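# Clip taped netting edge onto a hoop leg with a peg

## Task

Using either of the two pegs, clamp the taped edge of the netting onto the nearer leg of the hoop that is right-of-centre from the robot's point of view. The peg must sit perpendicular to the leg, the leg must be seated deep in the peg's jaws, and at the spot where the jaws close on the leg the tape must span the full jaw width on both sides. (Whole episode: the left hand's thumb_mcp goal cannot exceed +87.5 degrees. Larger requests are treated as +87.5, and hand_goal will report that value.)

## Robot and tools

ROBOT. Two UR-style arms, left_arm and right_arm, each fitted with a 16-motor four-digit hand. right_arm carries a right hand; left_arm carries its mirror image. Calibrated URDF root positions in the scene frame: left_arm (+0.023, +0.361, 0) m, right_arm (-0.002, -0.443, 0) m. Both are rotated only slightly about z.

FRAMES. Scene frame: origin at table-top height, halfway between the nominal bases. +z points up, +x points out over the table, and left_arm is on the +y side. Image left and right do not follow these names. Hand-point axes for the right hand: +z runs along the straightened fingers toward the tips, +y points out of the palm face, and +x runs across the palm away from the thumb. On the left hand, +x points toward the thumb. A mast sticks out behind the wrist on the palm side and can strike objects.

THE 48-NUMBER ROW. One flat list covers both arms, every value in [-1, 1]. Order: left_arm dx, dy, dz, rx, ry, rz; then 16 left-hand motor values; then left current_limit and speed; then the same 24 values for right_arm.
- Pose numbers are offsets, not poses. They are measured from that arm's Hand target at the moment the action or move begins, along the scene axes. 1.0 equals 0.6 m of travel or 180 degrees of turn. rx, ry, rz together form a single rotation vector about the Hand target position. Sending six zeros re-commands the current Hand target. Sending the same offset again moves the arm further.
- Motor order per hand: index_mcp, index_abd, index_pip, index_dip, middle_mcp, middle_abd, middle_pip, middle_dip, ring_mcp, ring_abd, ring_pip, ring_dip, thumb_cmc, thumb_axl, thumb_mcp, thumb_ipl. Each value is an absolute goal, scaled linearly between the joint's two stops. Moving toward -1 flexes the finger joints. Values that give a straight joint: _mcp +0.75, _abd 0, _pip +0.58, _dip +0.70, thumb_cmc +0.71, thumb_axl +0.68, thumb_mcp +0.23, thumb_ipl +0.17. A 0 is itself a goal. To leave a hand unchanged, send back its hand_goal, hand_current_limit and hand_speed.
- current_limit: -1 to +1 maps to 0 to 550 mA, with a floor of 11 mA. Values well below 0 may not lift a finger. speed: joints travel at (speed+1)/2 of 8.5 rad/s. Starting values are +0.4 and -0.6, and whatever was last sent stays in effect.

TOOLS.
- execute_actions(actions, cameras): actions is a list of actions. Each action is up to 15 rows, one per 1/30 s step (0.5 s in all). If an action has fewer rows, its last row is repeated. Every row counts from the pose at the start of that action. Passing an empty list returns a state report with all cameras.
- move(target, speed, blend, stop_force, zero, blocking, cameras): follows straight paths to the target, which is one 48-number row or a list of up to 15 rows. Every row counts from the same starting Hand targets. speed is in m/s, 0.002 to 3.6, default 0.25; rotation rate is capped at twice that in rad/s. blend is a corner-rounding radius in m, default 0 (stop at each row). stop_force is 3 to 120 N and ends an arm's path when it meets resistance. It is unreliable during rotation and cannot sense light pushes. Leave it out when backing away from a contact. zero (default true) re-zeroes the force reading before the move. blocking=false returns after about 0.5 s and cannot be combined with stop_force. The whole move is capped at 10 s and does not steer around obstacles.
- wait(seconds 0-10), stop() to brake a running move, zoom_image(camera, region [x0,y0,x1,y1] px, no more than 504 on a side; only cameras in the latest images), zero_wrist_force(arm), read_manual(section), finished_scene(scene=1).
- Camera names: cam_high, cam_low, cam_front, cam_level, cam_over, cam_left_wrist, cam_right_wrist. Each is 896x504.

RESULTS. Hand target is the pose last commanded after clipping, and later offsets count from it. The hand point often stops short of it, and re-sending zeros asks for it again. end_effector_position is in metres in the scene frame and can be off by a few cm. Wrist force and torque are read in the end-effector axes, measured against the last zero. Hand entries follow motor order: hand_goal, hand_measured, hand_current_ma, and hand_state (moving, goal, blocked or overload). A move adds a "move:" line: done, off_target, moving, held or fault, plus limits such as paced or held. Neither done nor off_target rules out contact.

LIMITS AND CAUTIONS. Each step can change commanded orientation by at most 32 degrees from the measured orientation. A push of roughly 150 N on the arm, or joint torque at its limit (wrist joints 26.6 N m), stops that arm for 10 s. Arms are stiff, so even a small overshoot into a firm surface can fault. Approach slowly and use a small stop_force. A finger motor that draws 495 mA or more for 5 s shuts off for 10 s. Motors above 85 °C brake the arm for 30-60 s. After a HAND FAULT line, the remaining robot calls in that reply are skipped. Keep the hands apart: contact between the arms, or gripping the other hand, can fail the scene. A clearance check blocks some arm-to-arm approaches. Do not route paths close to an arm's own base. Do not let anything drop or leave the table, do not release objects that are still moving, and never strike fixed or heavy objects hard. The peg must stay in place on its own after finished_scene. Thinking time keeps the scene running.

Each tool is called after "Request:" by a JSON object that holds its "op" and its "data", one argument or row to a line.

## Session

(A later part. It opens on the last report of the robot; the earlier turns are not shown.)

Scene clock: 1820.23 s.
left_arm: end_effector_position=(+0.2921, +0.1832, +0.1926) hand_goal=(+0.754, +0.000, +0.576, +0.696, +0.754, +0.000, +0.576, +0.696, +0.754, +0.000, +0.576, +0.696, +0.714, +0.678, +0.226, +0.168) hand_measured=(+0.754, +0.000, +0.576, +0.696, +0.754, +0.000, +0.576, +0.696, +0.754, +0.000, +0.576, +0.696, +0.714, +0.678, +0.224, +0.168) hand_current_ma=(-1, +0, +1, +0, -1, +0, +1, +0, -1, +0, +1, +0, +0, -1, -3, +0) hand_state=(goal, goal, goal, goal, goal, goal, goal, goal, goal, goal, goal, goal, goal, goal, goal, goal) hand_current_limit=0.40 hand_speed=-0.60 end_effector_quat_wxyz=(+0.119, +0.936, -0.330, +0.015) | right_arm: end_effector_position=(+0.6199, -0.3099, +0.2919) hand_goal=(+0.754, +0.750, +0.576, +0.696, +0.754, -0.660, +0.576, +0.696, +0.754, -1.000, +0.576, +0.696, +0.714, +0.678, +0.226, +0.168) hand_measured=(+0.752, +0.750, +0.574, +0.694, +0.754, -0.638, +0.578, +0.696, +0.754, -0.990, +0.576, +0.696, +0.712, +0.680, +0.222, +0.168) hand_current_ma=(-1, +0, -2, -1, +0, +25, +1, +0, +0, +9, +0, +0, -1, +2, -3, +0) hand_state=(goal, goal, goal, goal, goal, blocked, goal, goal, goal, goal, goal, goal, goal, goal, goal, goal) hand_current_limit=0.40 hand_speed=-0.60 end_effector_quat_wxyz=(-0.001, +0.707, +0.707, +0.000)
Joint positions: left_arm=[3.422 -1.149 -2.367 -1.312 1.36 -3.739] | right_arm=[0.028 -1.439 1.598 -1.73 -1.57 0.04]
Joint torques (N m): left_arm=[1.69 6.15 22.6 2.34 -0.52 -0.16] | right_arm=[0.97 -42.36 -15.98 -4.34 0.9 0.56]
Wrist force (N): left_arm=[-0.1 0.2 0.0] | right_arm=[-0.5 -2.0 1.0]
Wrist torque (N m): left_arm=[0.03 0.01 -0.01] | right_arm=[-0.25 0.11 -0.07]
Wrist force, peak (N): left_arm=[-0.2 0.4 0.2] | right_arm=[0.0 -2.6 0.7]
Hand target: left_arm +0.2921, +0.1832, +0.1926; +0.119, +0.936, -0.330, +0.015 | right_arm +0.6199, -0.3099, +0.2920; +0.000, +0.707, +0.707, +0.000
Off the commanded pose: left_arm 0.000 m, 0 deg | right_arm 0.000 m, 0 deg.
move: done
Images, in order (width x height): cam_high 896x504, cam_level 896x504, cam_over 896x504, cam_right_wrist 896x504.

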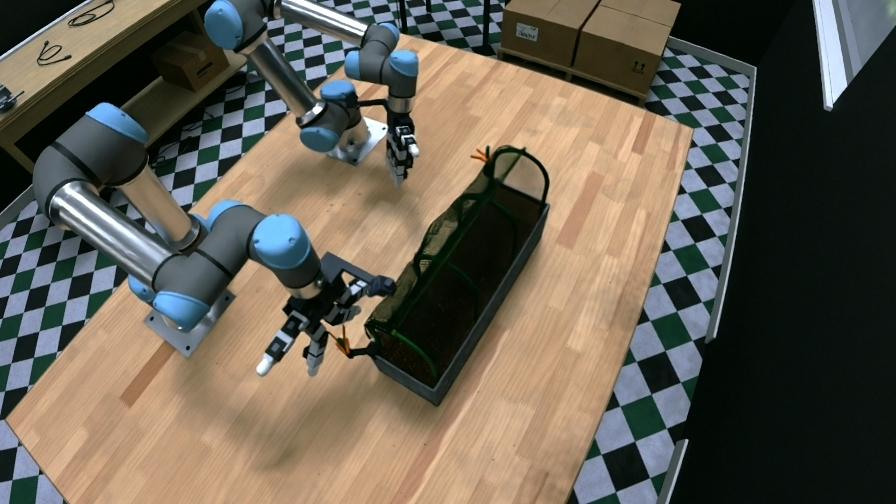

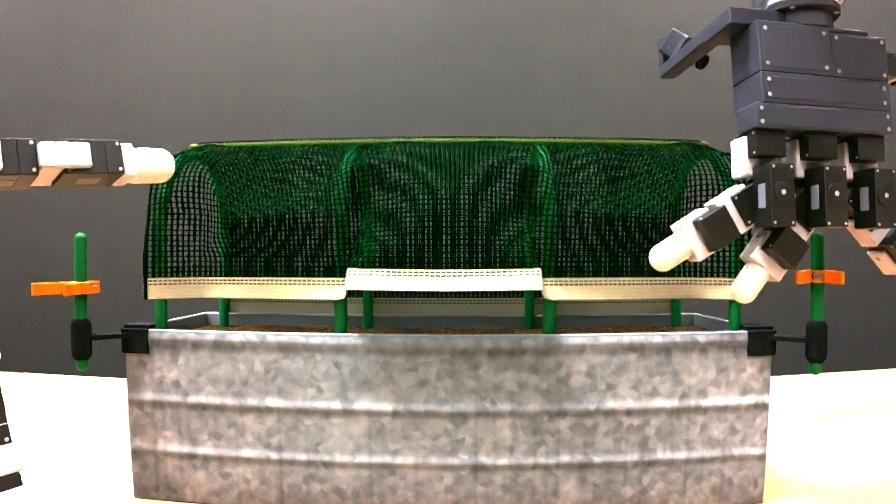

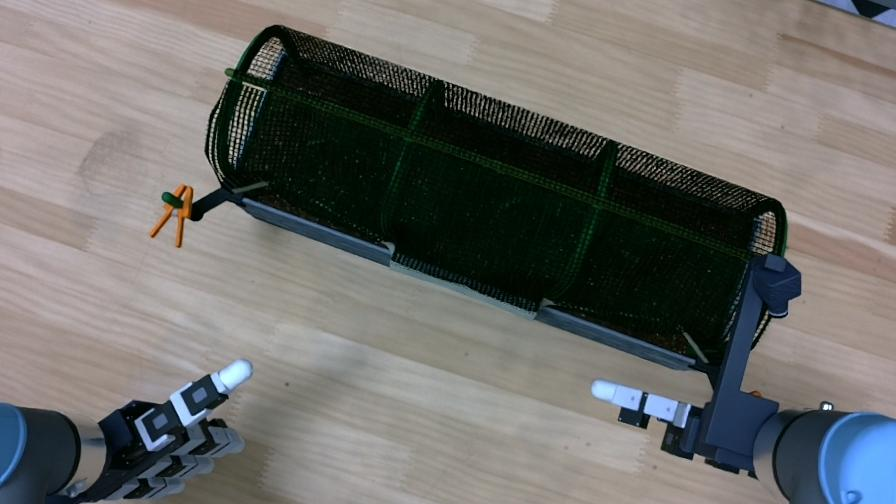

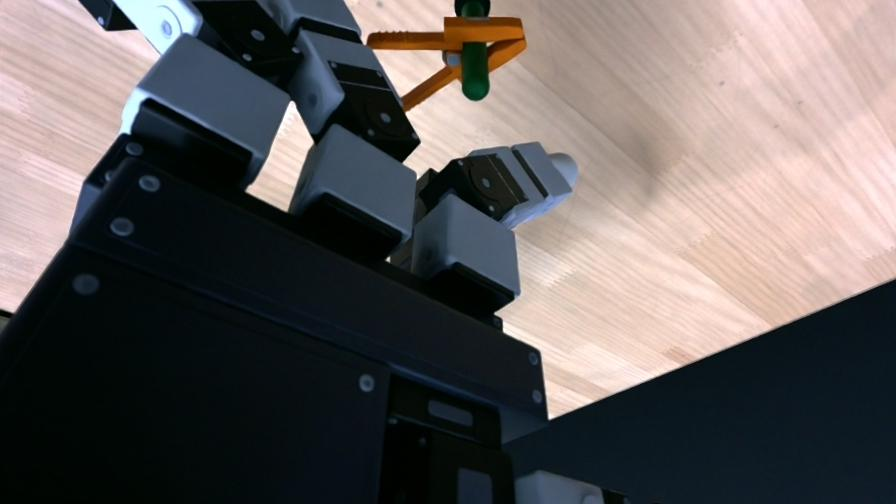

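Request:
{"op": "move", "data": {
  "target": [0,0,0,0,0,0, 0.754,0,0.576,0.696,0.754,0,0.576,0.696,0.754,0,0.576,0.696,0.714,0.678,0.226,0.168,0.4,-0.6, 0,0,0,0,0,0, 0.754,0.22,0.576,0.696,0.754,-0.22,0.576,0.696,0.754,-1,0.576,0.696,0.714,0.678,0.226,0.168,0.4,-0.92],
  "speed": 0.06,
  "cameras": ["cam_high","cam_over","cam_level","cam_right_wrist"]
}}

Request:
{"op": "zoom_image", "data": {
  "camera": "cam_right_wrist",
  "region": [200, 0, 600, 300]
}}

Request:
{"op": "zoom_image", "data": {
  "camera": "cam_level",
  "region": [696, 150, 896, 350]
}}

Scene clock: 1845.17 s.
left_arm: end_effector_position=(+0.2921, +0.1832, +0.1926) hand_goal=(+0.754, +0.000, +0.576, +0.696, +0.754, +0.000, +0.576, +0.696, +0.754, +0.000, +0.576, +0.696, +0.714, +0.678, +0.226, +0.168) hand_measured=(+0.754, +0.000, +0.576, +0.696, +0.754, +0.000, +0.576, +0.696, +0.754, +0.000, +0.576, +0.696, +0.714, +0.678, +0.224, +0.168) hand_current_ma=(-1, +0, +1, +0, -1, +0, +1, +0, -1, +0, +1, +0, +0, -1, -3, +0) hand_state=(goal, goal, goal, goal, goal, goal, goal, goal, goal, goal, goal, goal, goal, goal, goal, goal) hand_current_limit=0.40 hand_speed=-0.60 end_effector_quat_wxyz=(+0.119, +0.936, -0.330, +0.015) | right_arm: end_effector_position=(+0.6199, -0.3099, +0.2920) hand_goal=(+0.754, +0.220, +0.576, +0.696, +0.754, -0.220, +0.576, +0.696, +0.754, -1.000, +0.576, +0.696, +0.714, +0.678, +0.226, +0.168) hand_measured=(+0.752, +0.222, +0.574, +0.694, +0.766, -0.280, +0.580, +0.696, +0.754, -0.990, +0.576, +0.696, +0.712, +0.680, +0.222, +0.168) hand_current_ma=(-1, +1, -2, -1, +14, -110, +2, +0, +0, +9, +0, +0, -1, +2, -3, +0) hand_state=(goal, goal, goal, goal, goal, blocked, goal, goal, goal, goal, goal, goal, goal, goal, goal, goal) hand_current_limit=0.40 hand_speed=-0.92 end_effector_quat_wxyz=(+0.000, +0.707, +0.707, +0.000)
Joint positions: left_arm=[3.422 -1.149 -2.367 -1.312 1.36 -3.739] | right_arm=[0.028 -1.439 1.598 -1.73 -1.57 0.04]
Joint torques (N m): left_arm=[1.51 6.77 22.17 2.26 -0.62 -0.21] | right_arm=[5.25 -40.17 -15.03 -4.33 -0.74 1.34]
Wrist force (N): left_arm=[0.0 0.0 0.0] | right_arm=[2.2 -3.0 0.5]
Wrist torque (N m): left_arm=[0.00 0.01 0.00] | right_arm=[-0.16 0.28 0.13]
Wrist force, peak (N): left_arm=[-0.3 0.4 0.2] | right_arm=[2.9 -3.1 0.8]
Hand target: left_arm +0.2921, +0.1832, +0.1926; +0.119, +0.936, -0.330, +0.015 | right_arm +0.6199, -0.3099, +0.2920; +0.000, +0.707, +0.707, +0.000
Off the commanded pose: left_arm 0.000 m, 0 deg | right_arm 0.000 m, 0 deg.
move: done
Images, in order (width x height): cam_high 896x504, cam_level 896x504, cam_over 896x504, cam_right_wrist 896x504.

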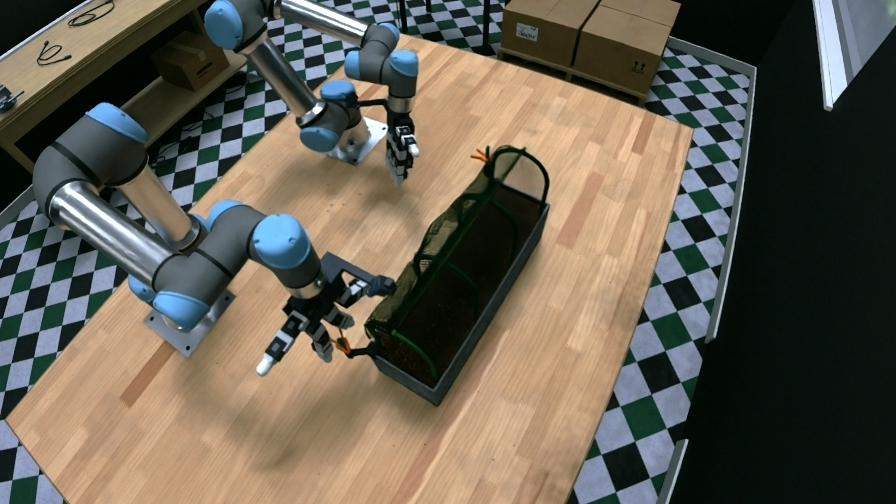

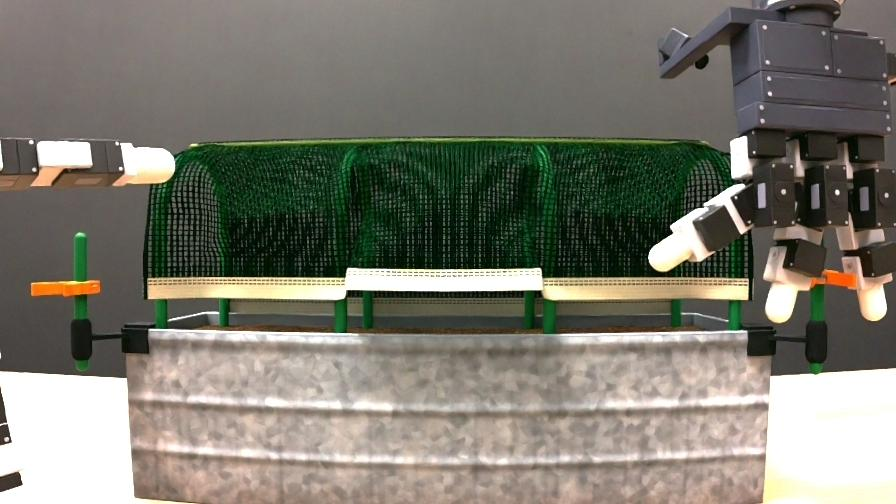

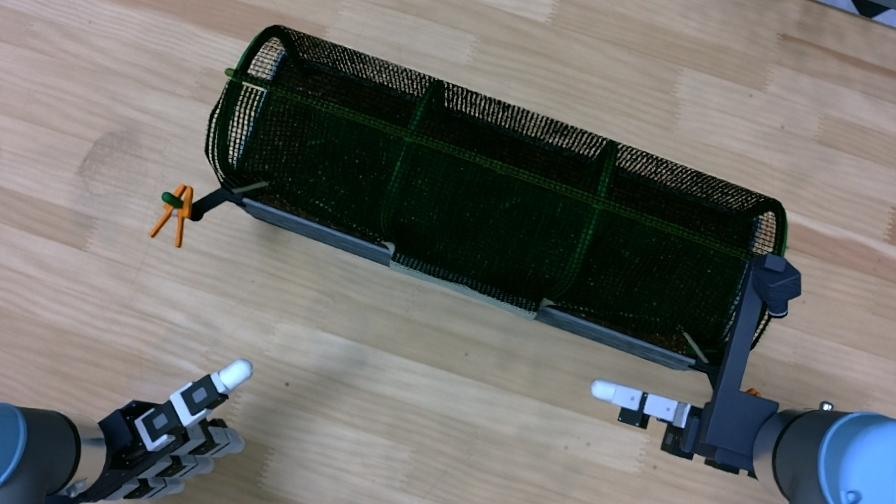

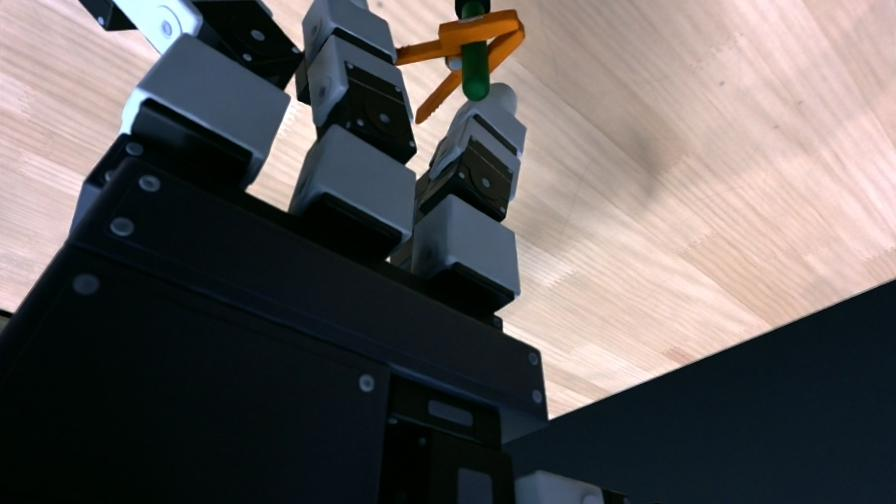

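Scaled by 1.260.

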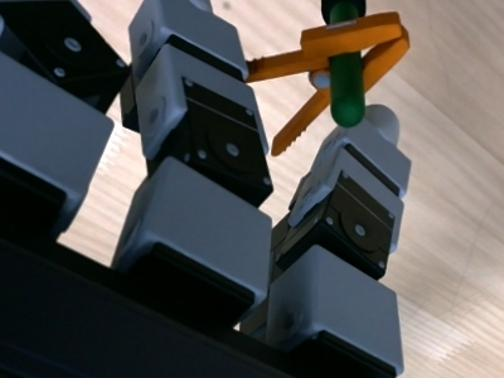

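Scaled by 2.520.

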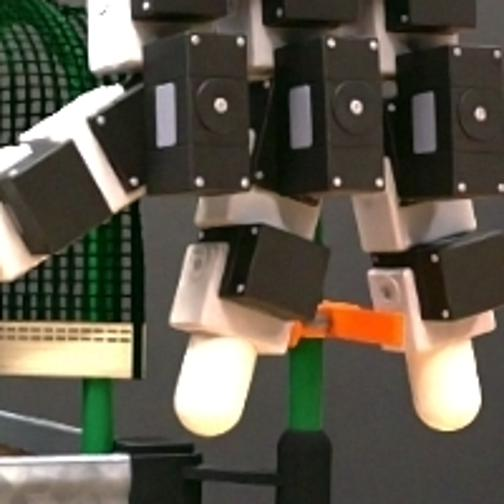

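Request:
{"op": "move", "data": {
  "target": [0,0,0,0,0,0, 0.754,0,0.576,0.696,0.754,0,0.576,0.696,0.754,0,0.576,0.696,0.714,0.678,0.226,0.168,0.4,-0.6, 0,0,0,0,0,0, 0.754,0.20,0.576,0.696,0.754,-0.06,0.576,0.696,0.754,-1,0.576,0.696,0.714,0.678,0.226,0.168,0.4,-0.94],
  "speed": 0.06,
  "cameras": ["cam_level","cam_right_wrist"]
}}

Request:
{"op": "zoom_image", "data": {
  "camera": "cam_right_wrist",
  "region": [200, 0, 600, 300]
}}

Request:
{"op": "zoom_image", "data": {
  "camera": "cam_level",
  "region": [696, 150, 896, 350]
}}

Scene clock: 1866.13 s.
left_arm: end_effector_position=(+0.2921, +0.1832, +0.1926) hand_goal=(+0.754, +0.000, +0.576, +0.696, +0.754, +0.000, +0.576, +0.696, +0.754, +0.000, +0.576, +0.696, +0.714, +0.678, +0.226, +0.168) hand_measured=(+0.754, +0.000, +0.576, +0.696, +0.754, +0.000, +0.576, +0.696, +0.754, +0.000, +0.576, +0.696, +0.714, +0.678, +0.224, +0.168) hand_current_ma=(-1, +0, +1, +0, -1, +0, +1, +0, -1, +0, +1, +0, +0, -1, -3, +0) hand_state=(goal, goal, goal, goal, goal, goal, goal, goal, goal, goal, goal, goal, goal, goal, goal, goal) hand_current_limit=0.40 hand_speed=-0.60 end_effector_quat_wxyz=(+0.119, +0.936, -0.330, +0.015) | right_arm: end_effector_position=(+0.6199, -0.3099, +0.2920) hand_goal=(+0.754, +0.200, +0.576, +0.696, +0.754, -0.060, +0.576, +0.696, +0.754, -1.000, +0.576, +0.696, +0.714, +0.678, +0.226, +0.168) hand_measured=(+0.752, +0.202, +0.574, +0.694, +0.752, -0.106, +0.576, +0.696, +0.754, -0.990, +0.576, +0.696, +0.712, +0.680, +0.222, +0.168) hand_current_ma=(-1, +1, -2, -1, -1, -77, +0, +0, +0, +9, +0, +0, -1, +2, -3, +0) hand_state=(goal, goal, goal, goal, goal, blocked, goal, goal, goal, goal, goal, goal, goal, goal, goal, goal) hand_current_limit=0.40 hand_speed=-0.94 end_effector_quat_wxyz=(+0.000, +0.707, +0.707, +0.000)
Joint positions: left_arm=[3.422 -1.149 -2.367 -1.312 1.36 -3.739] | right_arm=[0.028 -1.439 1.598 -1.73 -1.57 0.04]
Joint torques (N m): left_arm=[1.8 5.98 22.41 2.4 -0.58 -0.31] | right_arm=[-9.93 -32.42 -18.9 -3.95 -1.15 1.13]
Wrist force (N): left_arm=[0.1 0.1 0.2] | right_arm=[1.3 -1.7 0.6]
Wrist torque (N m): left_arm=[0.00 0.00 0.01] | right_arm=[-0.26 0.22 0.08]
Wrist force, peak (N): left_arm=[-0.3 0.4 0.0] | right_arm=[2.6 -3.0 0.4]
Hand target: left_arm +0.2921, +0.1832, +0.1926; +0.119, +0.936, -0.330, +0.015 | right_arm +0.6199, -0.3099, +0.2920; +0.000, +0.707, +0.707, +0.000
Off the commanded pose: left_arm 0.000 m, 0 deg | right_arm 0.000 m, 0 deg.
move: done
Images, in order (width x height): cam_level 896x504, cam_right_wrist 896x504.

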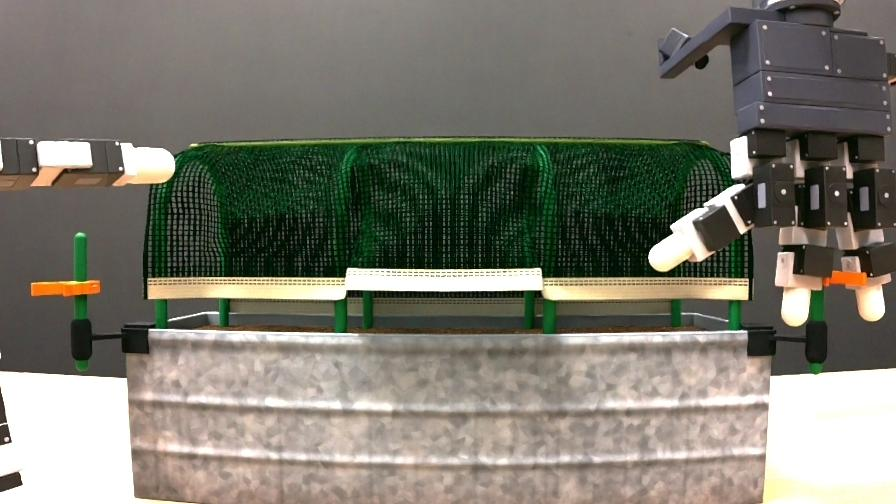

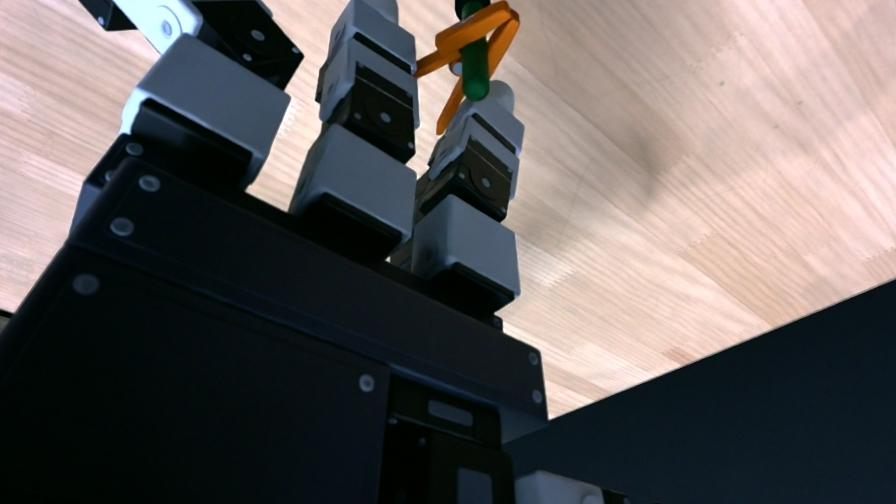

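Scaled by 1.260.

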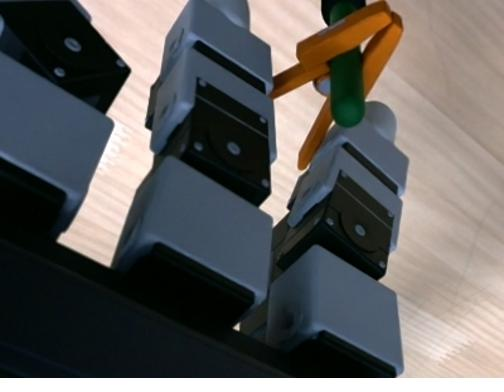

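Scaled by 2.520.

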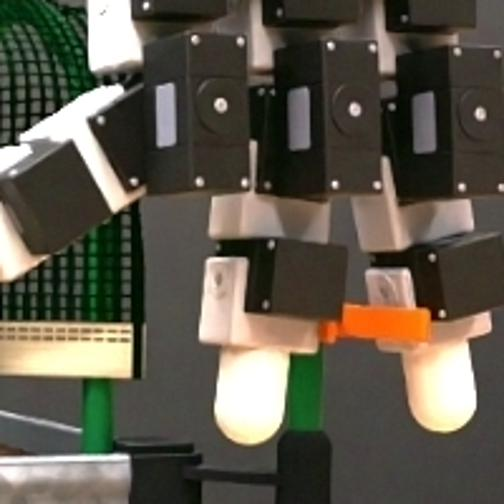

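Request:
{"op": "move", "data": {
  "target": [
    [0,0,0,0,0,0, 0.754,0,0.576,0.696,0.754,0,0.576,0.696,0.754,0,0.576,0.696,0.714,0.678,0.226,0.168,0.4,-0.6, 0,0,0,0,0,0, 0.754,0.80,0.576,0.696,0.754,-0.66,0.576,0.696,0.754,-1,0.576,0.696,0.714,0.678,0.226,0.168,0.4,-0.8],
    [0,0,0,0,0,0, 0.754,0,0.576,0.696,0.754,0,0.576,0.696,0.754,0,0.576,0.696,0.714,0.678,0.226,0.168,0.4,-0.6, 0,-0.001,-0.0533,0,0,0, 0.754,0.80,0.576,0.696,0.754,-0.66,0.576,0.696,0.754,-1,0.576,0.696,0.714,0.678,0.226,0.168,0.4,-0.8]
  ],
  "speed": 0.06,
  "cameras": ["cam_level","cam_right_wrist"]
}}

Request:
{"op": "zoom_image", "data": {
  "camera": "cam_right_wrist",
  "region": [200, 0, 600, 300]
}}

Request:
{"op": "zoom_image", "data": {
  "camera": "cam_level",
  "region": [696, 150, 896, 350]
}}

Scene clock: 1904.83 s.
left_arm: end_effector_position=(+0.2921, +0.1832, +0.1926) hand_goal=(+0.754, +0.000, +0.576, +0.696, +0.754, +0.000, +0.576, +0.696, +0.754, +0.000, +0.576, +0.696, +0.714, +0.678, +0.226, +0.168) hand_measured=(+0.754, +0.000, +0.576, +0.696, +0.754, +0.000, +0.576, +0.696, +0.754, +0.000, +0.576, +0.696, +0.714, +0.678, +0.224, +0.168) hand_current_ma=(-1, +0, +1, +0, -1, +0, +1, +0, -1, +0, +1, +0, +0, -1, -3, +0) hand_state=(goal, goal, goal, goal, goal, goal, goal, goal, goal, goal, goal, goal, goal, goal, goal, goal) hand_current_limit=0.40 hand_speed=-0.60 end_effector_quat_wxyz=(+0.119, +0.936, -0.330, +0.015) | right_arm: end_effector_position=(+0.6199, -0.3105, +0.2598) hand_goal=(+0.754, +0.800, +0.576, +0.696, +0.754, -0.660, +0.576, +0.696, +0.754, -1.000, +0.576, +0.696, +0.714, +0.678, +0.226, +0.168) hand_measured=(+0.752, +0.790, +0.574, +0.694, +0.752, -0.640, +0.576, +0.696, +0.754, -0.990, +0.576, +0.696, +0.712, +0.680, +0.222, +0.168) hand_current_ma=(-1, -7, -2, -1, -1, +23, +0, +0, +0, +9, +0, +0, -1, +2, -3, +0) hand_state=(goal, goal, goal, goal, goal, blocked, goal, goal, goal, goal, goal, goal, goal, goal, goal, goal) hand_current_limit=0.40 hand_speed=-0.80 end_effector_quat_wxyz=(-0.001, +0.707, +0.707, +0.000)
Joint positions: left_arm=[3.422 -1.149 -2.367 -1.312 1.36 -3.739] | right_arm=[0.027 -1.424 1.665 -1.811 -1.57 0.039]
Joint torques (N m): left_arm=[1.3 6.99 22.49 2.35 -0.64 -0.24] | right_arm=[-7.59 -41.88 -35.58 -0.73 -1.34 -1.46]
Wrist force (N): left_arm=[0.0 0.3 0.1] | right_arm=[-0.2 -2.0 1.2]
Wrist torque (N m): left_arm=[0.03 -0.01 0.00] | right_arm=[-0.28 0.06 -0.04]
Wrist force, peak (N): left_arm=[-0.1 0.5 0.0] | right_arm=[-0.2 -2.4 1.3]
Hand target: left_arm +0.2921, +0.1832, +0.1926; +0.119, +0.936, -0.330, +0.015 | right_arm +0.6199, -0.3105, +0.2600; +0.000, +0.707, +0.707, +0.000
Off the commanded pose: left_arm 0.000 m, 0 deg | right_arm 0.000 m, 0 deg.
move: done
Images, in order (width x height): cam_level 896x504, cam_right_wrist 896x504.

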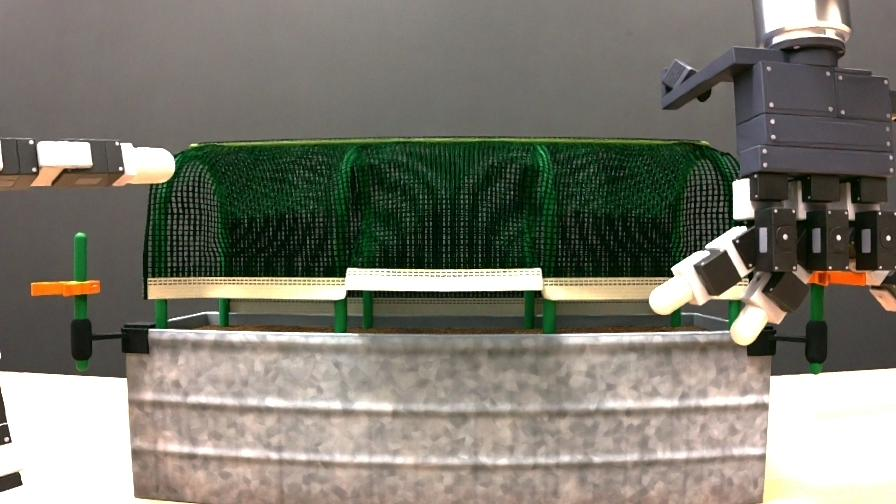

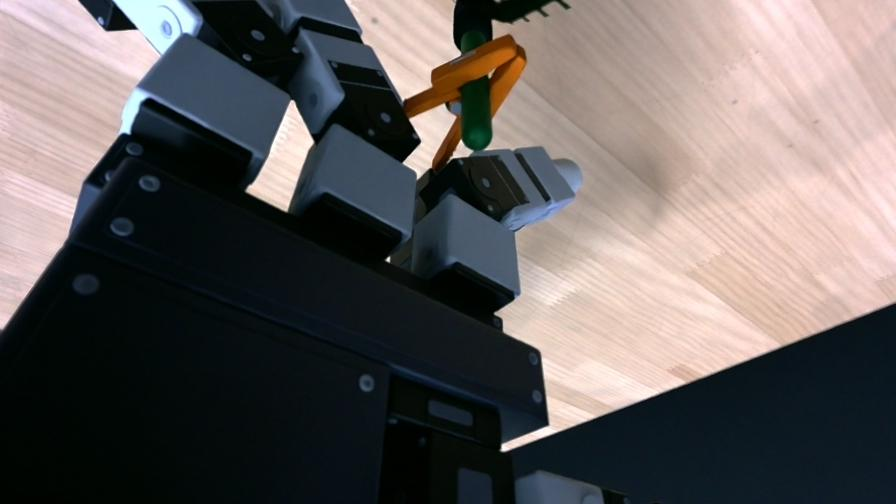

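Scaled by 1.260.

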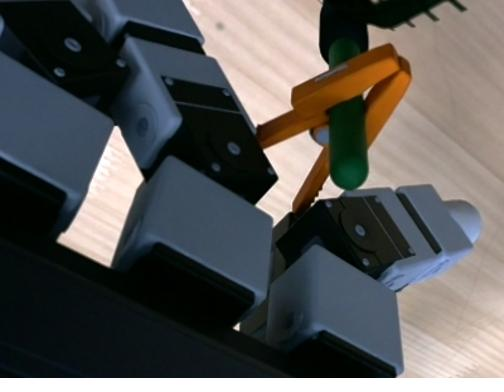

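Scaled by 2.520.

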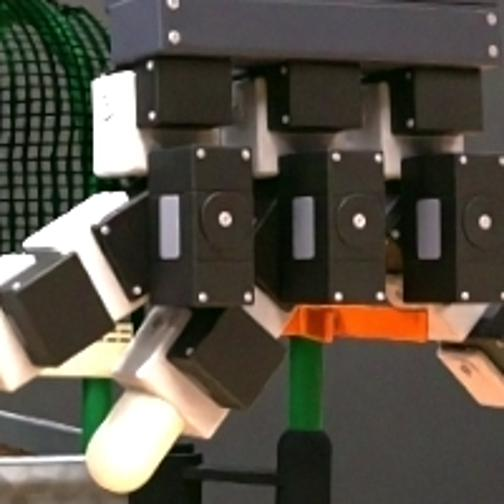

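Request:
{"op": "move", "data": {
  "target": [
    [0,0,0,0,0,0, 0.754,0,0.576,0.696,0.754,0,0.576,0.696,0.754,0,0.576,0.696,0.714,0.678,0.226,0.168,0.4,-0.6, 0,-0.0042,0,0,0,0, 0.754,0.80,0.576,0.696,0.754,-0.66,0.576,0.696,0.754,-1,0.576,0.696,0.714,0.678,0.226,0.168,0.4,-0.8],
    [0,0,0,0,0,0, 0.754,0,0.576,0.696,0.754,0,0.576,0.696,0.754,0,0.576,0.696,0.714,0.678,0.226,0.168,0.4,-0.6, 0,-0.0042,0,0,0,0, 0.754,0.30,0.576,0.696,0.754,-0.30,0.576,0.696,0.754,-1,0.576,0.696,0.714,0.678,0.226,0.168,0.4,-0.9],
    [0,0,0,0,0,0, 0.754,0,0.576,0.696,0.754,0,0.576,0.696,0.754,0,0.576,0.696,0.714,0.678,0.226,0.168,0.4,-0.6, 0,-0.0042,0,0,0,0, 0.754,0.16,0.576,0.696,0.754,-0.16,0.576,0.696,0.754,-1,0.576,0.696,0.714,0.678,0.226,0.168,0.4,-0.94]
  ],
  "speed": 0.06,
  "cameras": ["cam_level","cam_right_wrist"]
}}

Request:
{"op": "zoom_image", "data": {
  "camera": "cam_right_wrist",
  "region": [200, 0, 600, 300]
}}

Request:
{"op": "zoom_image", "data": {
  "camera": "cam_level",
  "region": [696, 150, 896, 350]
}}

Scene clock: 1933.53 s.
left_arm: end_effector_position=(+0.2921, +0.1832, +0.1926) hand_goal=(+0.754, +0.000, +0.576, +0.696, +0.754, +0.000, +0.576, +0.696, +0.754, +0.000, +0.576, +0.696, +0.714, +0.678, +0.226, +0.168) hand_measured=(+0.754, +0.000, +0.576, +0.696, +0.754, +0.000, +0.576, +0.696, +0.754, +0.000, +0.576, +0.696, +0.714, +0.678, +0.224, +0.168) hand_current_ma=(-1, +0, +1, +0, -1, +0, +1, +0, -1, +0, +1, +0, +0, -1, -3, +0) hand_state=(goal, goal, goal, goal, goal, goal, goal, goal, goal, goal, goal, goal, goal, goal, goal, goal) hand_current_limit=0.40 hand_speed=-0.60 end_effector_quat_wxyz=(+0.119, +0.936, -0.330, +0.015) | right_arm: end_effector_position=(+0.6199, -0.3130, +0.2600) hand_goal=(+0.754, +0.160, +0.576, +0.696, +0.754, -0.160, +0.576, +0.696, +0.754, -1.000, +0.576, +0.696, +0.714, +0.678, +0.226, +0.168) hand_measured=(+0.752, +0.252, +0.574, +0.694, +0.746, -0.250, +0.576, +0.696, +0.754, -0.990, +0.576, +0.696, +0.712, +0.680, +0.222, +0.168) hand_current_ma=(-1, +208, -2, -1, -7, -204, +0, +0, +0, +9, +0, +0, -1, +2, -3, +0) hand_state=(goal, blocked, goal, goal, goal, blocked, goal, goal, goal, goal, goal, goal, goal, goal, goal, goal) hand_current_limit=0.40 hand_speed=-0.94 end_effector_quat_wxyz=(+0.000, +0.707, +0.707, +0.000)
Joint positions: left_arm=[3.422 -1.149 -2.367 -1.312 1.36 -3.739] | right_arm=[0.023 -1.426 1.666 -1.811 -1.57 0.034]
Joint torques (N m): left_arm=[0.6 6.67 21.91 2.34 -0.6 -0.16] | right_arm=[9.35 -22.77 -26.75 -3.57 -1.18 1.33]
Wrist force (N): left_arm=[-0.1 0.3 0.4] | right_arm=[-0.7 -1.7 0.3]
Wrist torque (N m): left_arm=[0.01 0.03 -0.02] | right_arm=[-0.21 0.06 -0.08]
Wrist force, peak (N): left_arm=[-0.1 0.3 0.4] | right_arm=[1.5 -2.1 1.1]
Hand target: left_arm +0.2921, +0.1832, +0.1926; +0.119, +0.936, -0.330, +0.015 | right_arm +0.6199, -0.3130, +0.2600; +0.000, +0.707, +0.707, +0.000
Off the commanded pose: left_arm 0.000 m, 0 deg | right_arm 0.000 m, 0 deg.
move: done
Images, in order (width x height): cam_level 896x504, cam_right_wrist 896x504.

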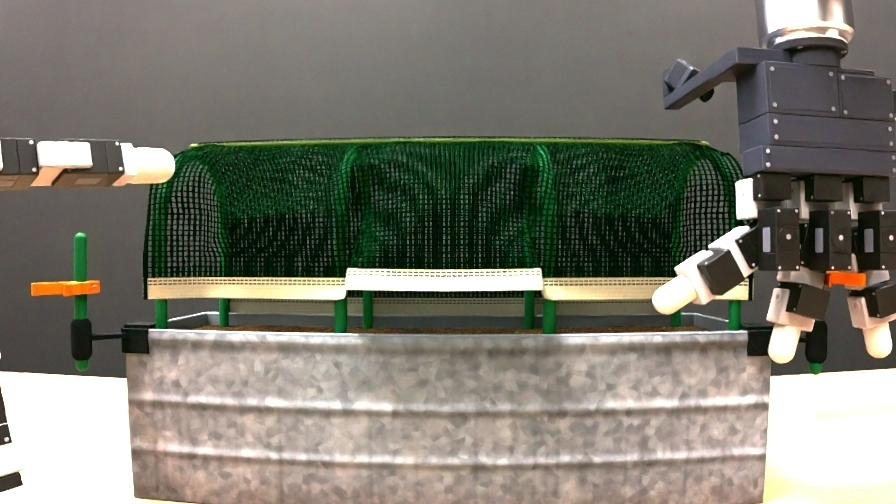

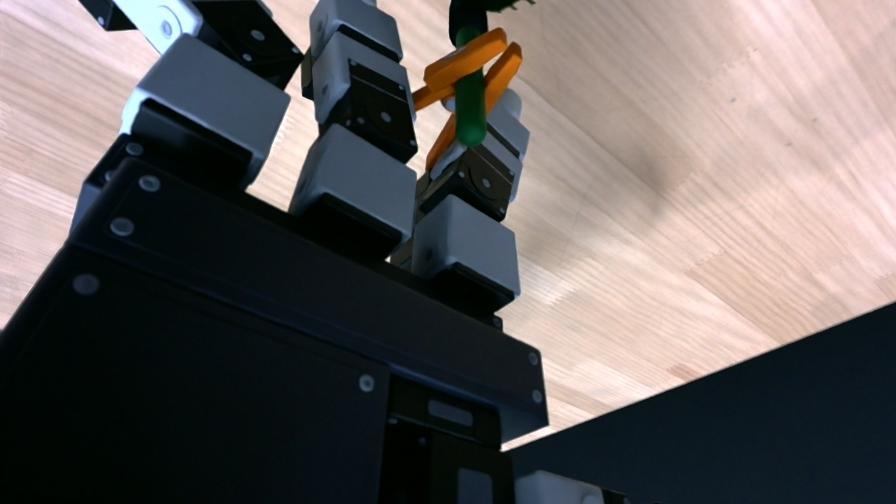

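Scaled by 1.260.

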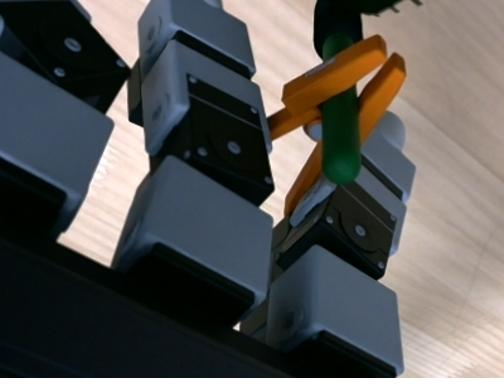

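Scaled by 2.520.

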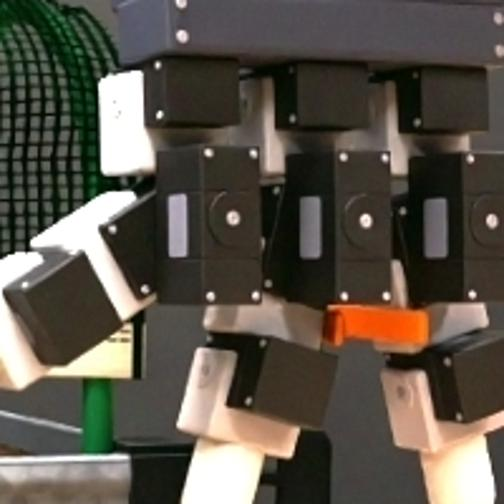

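Request:
{"op": "move", "data": {
  "target": [0,0,0,0,0,0, 0.754,0,0.576,0.696,0.754,0,0.576,0.696,0.754,0,0.576,0.696,0.714,0.678,0.226,0.168,0.4,-0.6, 0,0,0,0,0,0, 0.754,0.02,0.576,0.696,0.754,-0.02,0.576,0.696,0.754,-1,0.576,0.696,0.714,0.678,0.226,0.168,0.65,-0.96],
  "speed": 0.06,
  "cameras": ["cam_level","cam_right_wrist"]
}}

Request:
{"op": "zoom_image", "data": {
  "camera": "cam_right_wrist",
  "region": [300, 0, 600, 220]
}}

Request:
{"op": "zoom_image", "data": {
  "camera": "cam_level",
  "region": [696, 150, 896, 350]
}}

Scene clock: 1952.33 s.
left_arm: end_effector_position=(+0.2921, +0.1832, +0.1926) hand_goal=(+0.754, +0.000, +0.576, +0.696, +0.754, +0.000, +0.576, +0.696, +0.754, +0.000, +0.576, +0.696, +0.714, +0.678, +0.226, +0.168) hand_measured=(+0.754, +0.000, +0.576, +0.696, +0.754, +0.000, +0.576, +0.696, +0.754, +0.000, +0.576, +0.696, +0.714, +0.678, +0.224, +0.168) hand_current_ma=(-1, +0, +1, +0, -1, +0, +1, +0, -1, +0, +1, +0, +0, -1, -3, +0) hand_state=(goal, goal, goal, goal, goal, goal, goal, goal, goal, goal, goal, goal, goal, goal, goal, goal) hand_current_limit=0.40 hand_speed=-0.60 end_effector_quat_wxyz=(+0.119, +0.936, -0.330, +0.015) | right_arm: end_effector_position=(+0.6199, -0.3130, +0.2600) hand_goal=(+0.754, +0.020, +0.576, +0.696, +0.754, -0.020, +0.576, +0.696, +0.754, -1.000, +0.576, +0.696, +0.714, +0.678, +0.226, +0.168) hand_measured=(+0.762, +0.166, +0.574, +0.694, +0.750, -0.174, +0.574, +0.696, +0.754, -0.990, +0.576, +0.696, +0.712, +0.680, +0.222, +0.168) hand_current_ma=(+7, +406, -2, -1, -3, -437, -1, +0, +0, +9, +0, +0, -1, +2, -3, +0) hand_state=(goal, blocked, goal, goal, goal, blocked, goal, goal, goal, goal, goal, goal, goal, goal, goal, goal) hand_current_limit=0.65 hand_speed=-0.96 end_effector_quat_wxyz=(+0.000, +0.707, +0.707, +0.000)
Joint positions: left_arm=[3.422 -1.149 -2.367 -1.312 1.36 -3.739] | right_arm=[0.023 -1.426 1.666 -1.811 -1.57 0.034]
Joint torques (N m): left_arm=[1.79 6.91 21.84 2.26 -0.53 -0.2] | right_arm=[10.37 -21.57 -28.46 -2.82 -0.73 1.43]
Wrist force (N): left_arm=[-0.1 0.2 0.1] | right_arm=[-0.3 -3.4 1.1]
Wrist torque (N m): left_arm=[0.02 0.02 -0.02] | right_arm=[-0.27 0.05 -0.05]
Wrist force, peak (N): left_arm=[-0.2 0.4 0.1] | right_arm=[-0.3 -3.4 1.4]
Hand target: left_arm +0.2921, +0.1832, +0.1926; +0.119, +0.936, -0.330, +0.015 | right_arm +0.6199, -0.3130, +0.2600; +0.000, +0.707, +0.707, +0.000
Off the commanded pose: left_arm 0.000 m, 0 deg | right_arm 0.000 m, 0 deg.
move: done
Images, in order (width x height): cam_level 896x504, cam_right_wrist 896x504.

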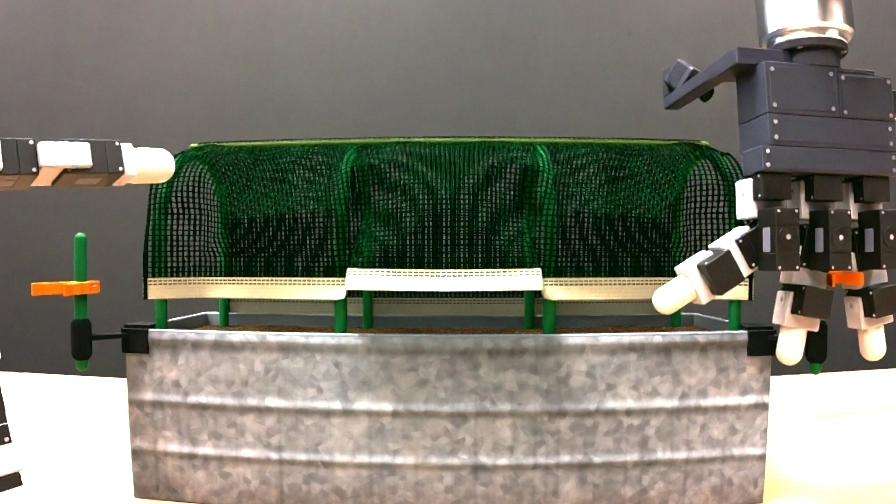

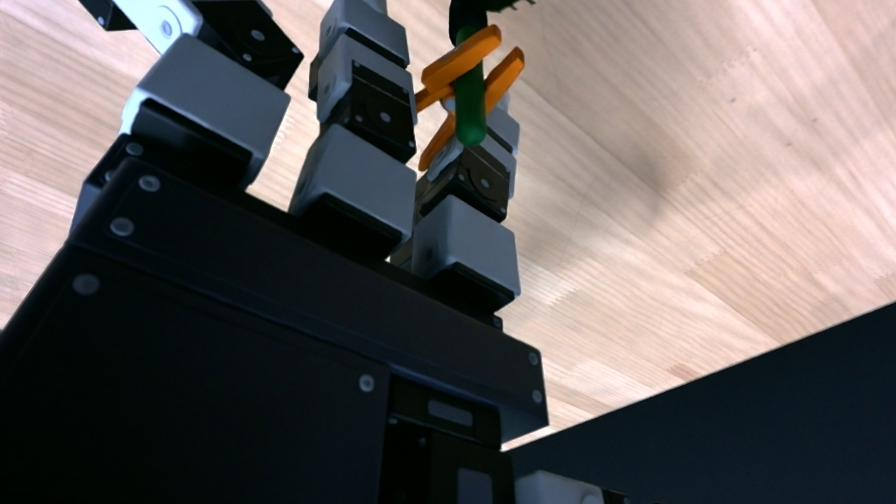

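Scaled by 1.680.

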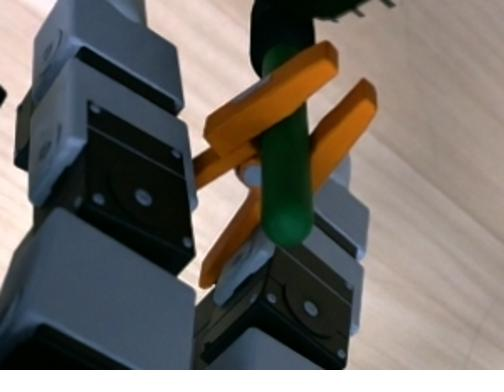

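Scaled by 2.520.

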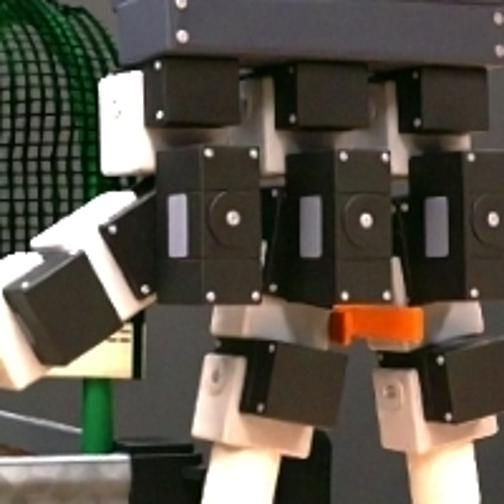

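Request:
{"op": "move", "data": {
  "target": [
    [0,0,0,0,0,0, 0.754,0,0.576,0.696,0.754,0,0.576,0.696,0.754,0,0.576,0.696,0.714,0.678,0.226,0.168,0.4,-0.6, 0,0,0,0,0,0, 0.754,-0.03,0.576,0.696,0.754,0.03,0.576,0.696,0.754,-1,0.576,0.696,0.714,0.678,0.226,0.168,0.77,-0.96],
    [0,0,0,0,0,0, 0.754,0,0.576,0.696,0.754,0,0.576,0.696,0.754,0,0.576,0.696,0.714,0.678,0.226,0.168,0.4,-0.6, -0.02,0,0,0,0,0, 0.754,-0.03,0.576,0.696,0.754,0.03,0.576,0.696,0.754,-1,0.576,0.696,0.714,0.678,0.226,0.168,0.77,-0.96]
  ],
  "speed": 0.03,
  "cameras": ["cam_level","cam_right_wrist"]
}}

Request:
{"op": "zoom_image", "data": {
  "camera": "cam_right_wrist",
  "region": [300, 0, 600, 220]
}}

Scene clock: 1975.27 s.
left_arm: end_effector_position=(+0.2921, +0.1832, +0.1926) hand_goal=(+0.754, +0.000, +0.576, +0.696, +0.754, +0.000, +0.576, +0.696, +0.754, +0.000, +0.576, +0.696, +0.714, +0.678, +0.226, +0.168) hand_measured=(+0.754, +0.000, +0.576, +0.696, +0.754, +0.000, +0.576, +0.696, +0.754, +0.000, +0.576, +0.696, +0.714, +0.678, +0.224, +0.168) hand_current_ma=(-1, +0, +1, +0, -1, +0, +1, +0, -1, +0, +1, +0, +0, -1, -3, +0) hand_state=(goal, goal, goal, goal, goal, goal, goal, goal, goal, goal, goal, goal, goal, goal, goal, goal) hand_current_limit=0.40 hand_speed=-0.60 end_effector_quat_wxyz=(+0.119, +0.936, -0.330, +0.015) | right_arm: end_effector_position=(+0.6078, -0.3130, +0.2600) hand_goal=(+0.754, -0.030, +0.576, +0.696, +0.754, +0.030, +0.576, +0.696, +0.754, -1.000, +0.576, +0.696, +0.714, +0.678, +0.226, +0.168) hand_measured=(+0.758, +0.122, +0.574, +0.694, +0.750, -0.128, +0.574, +0.696, +0.754, -0.990, +0.576, +0.696, +0.712, +0.680, +0.222, +0.168) hand_current_ma=(+2, +433, -1, -1, -3, -458, -1, +0, +0, +9, +0, +0, -1, +2, -3, +0) hand_state=(goal, blocked, goal, goal, goal, blocked, goal, goal, goal, goal, goal, goal, goal, goal, goal, goal) hand_current_limit=0.77 hand_speed=-0.96 end_effector_quat_wxyz=(+0.000, +0.707, +0.707, +0.000)
Joint positions: left_arm=[3.422 -1.149 -2.367 -1.312 1.36 -3.739] | right_arm=[0.023 -1.454 1.698 -1.815 -1.57 0.035]
Joint torques (N m): left_arm=[1.08 6.84 21.5 2.31 -0.61 -0.16] | right_arm=[8.47 -19.29 -38.01 -3.7 -0.14 1.3]
Wrist force (N): left_arm=[-0.2 0.2 0.3] | right_arm=[-0.1 -1.8 1.2]
Wrist torque (N m): left_arm=[0.01 0.03 -0.02] | right_arm=[-0.24 0.05 -0.07]
Wrist force, peak (N): left_arm=[-0.2 0.4 0.2] | right_arm=[-0.7 -3.9 1.3]
Hand target: left_arm +0.2921, +0.1832, +0.1926; +0.119, +0.936, -0.330, +0.015 | right_arm +0.6079, -0.3130, +0.2600; +0.000, +0.707, +0.707, +0.000
Off the commanded pose: left_arm 0.000 m, 0 deg | right_arm 0.000 m, 0 deg.
move: done
Images, in order (width x height): cam_level 896x504, cam_right_wrist 896x504.

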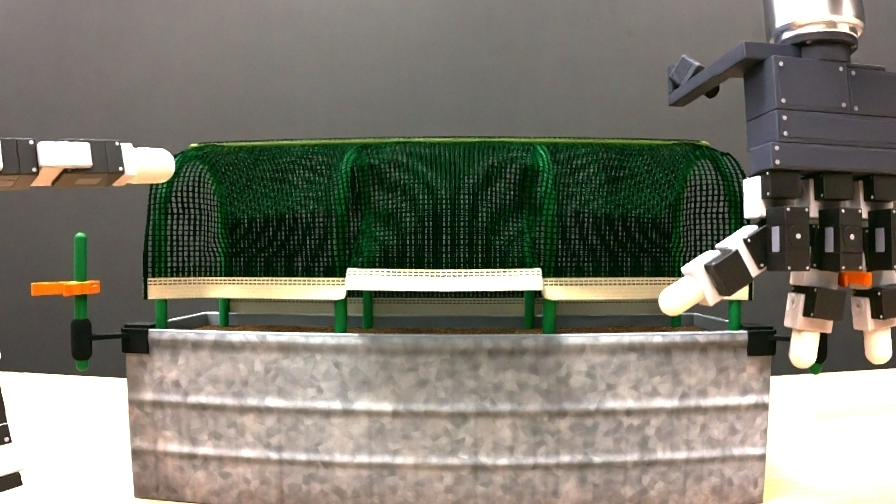

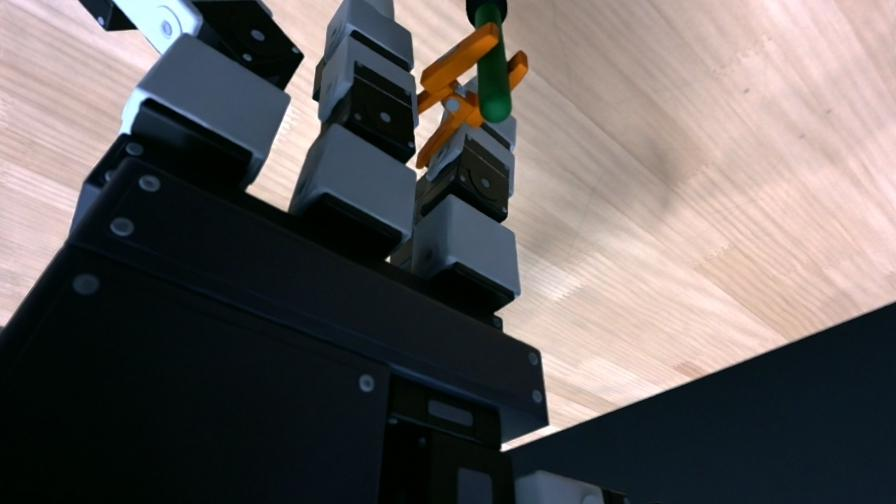

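Scaled by 1.680.

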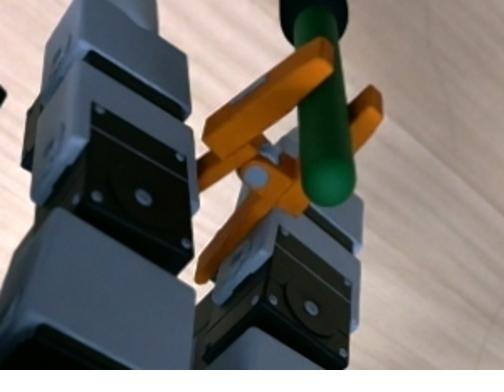

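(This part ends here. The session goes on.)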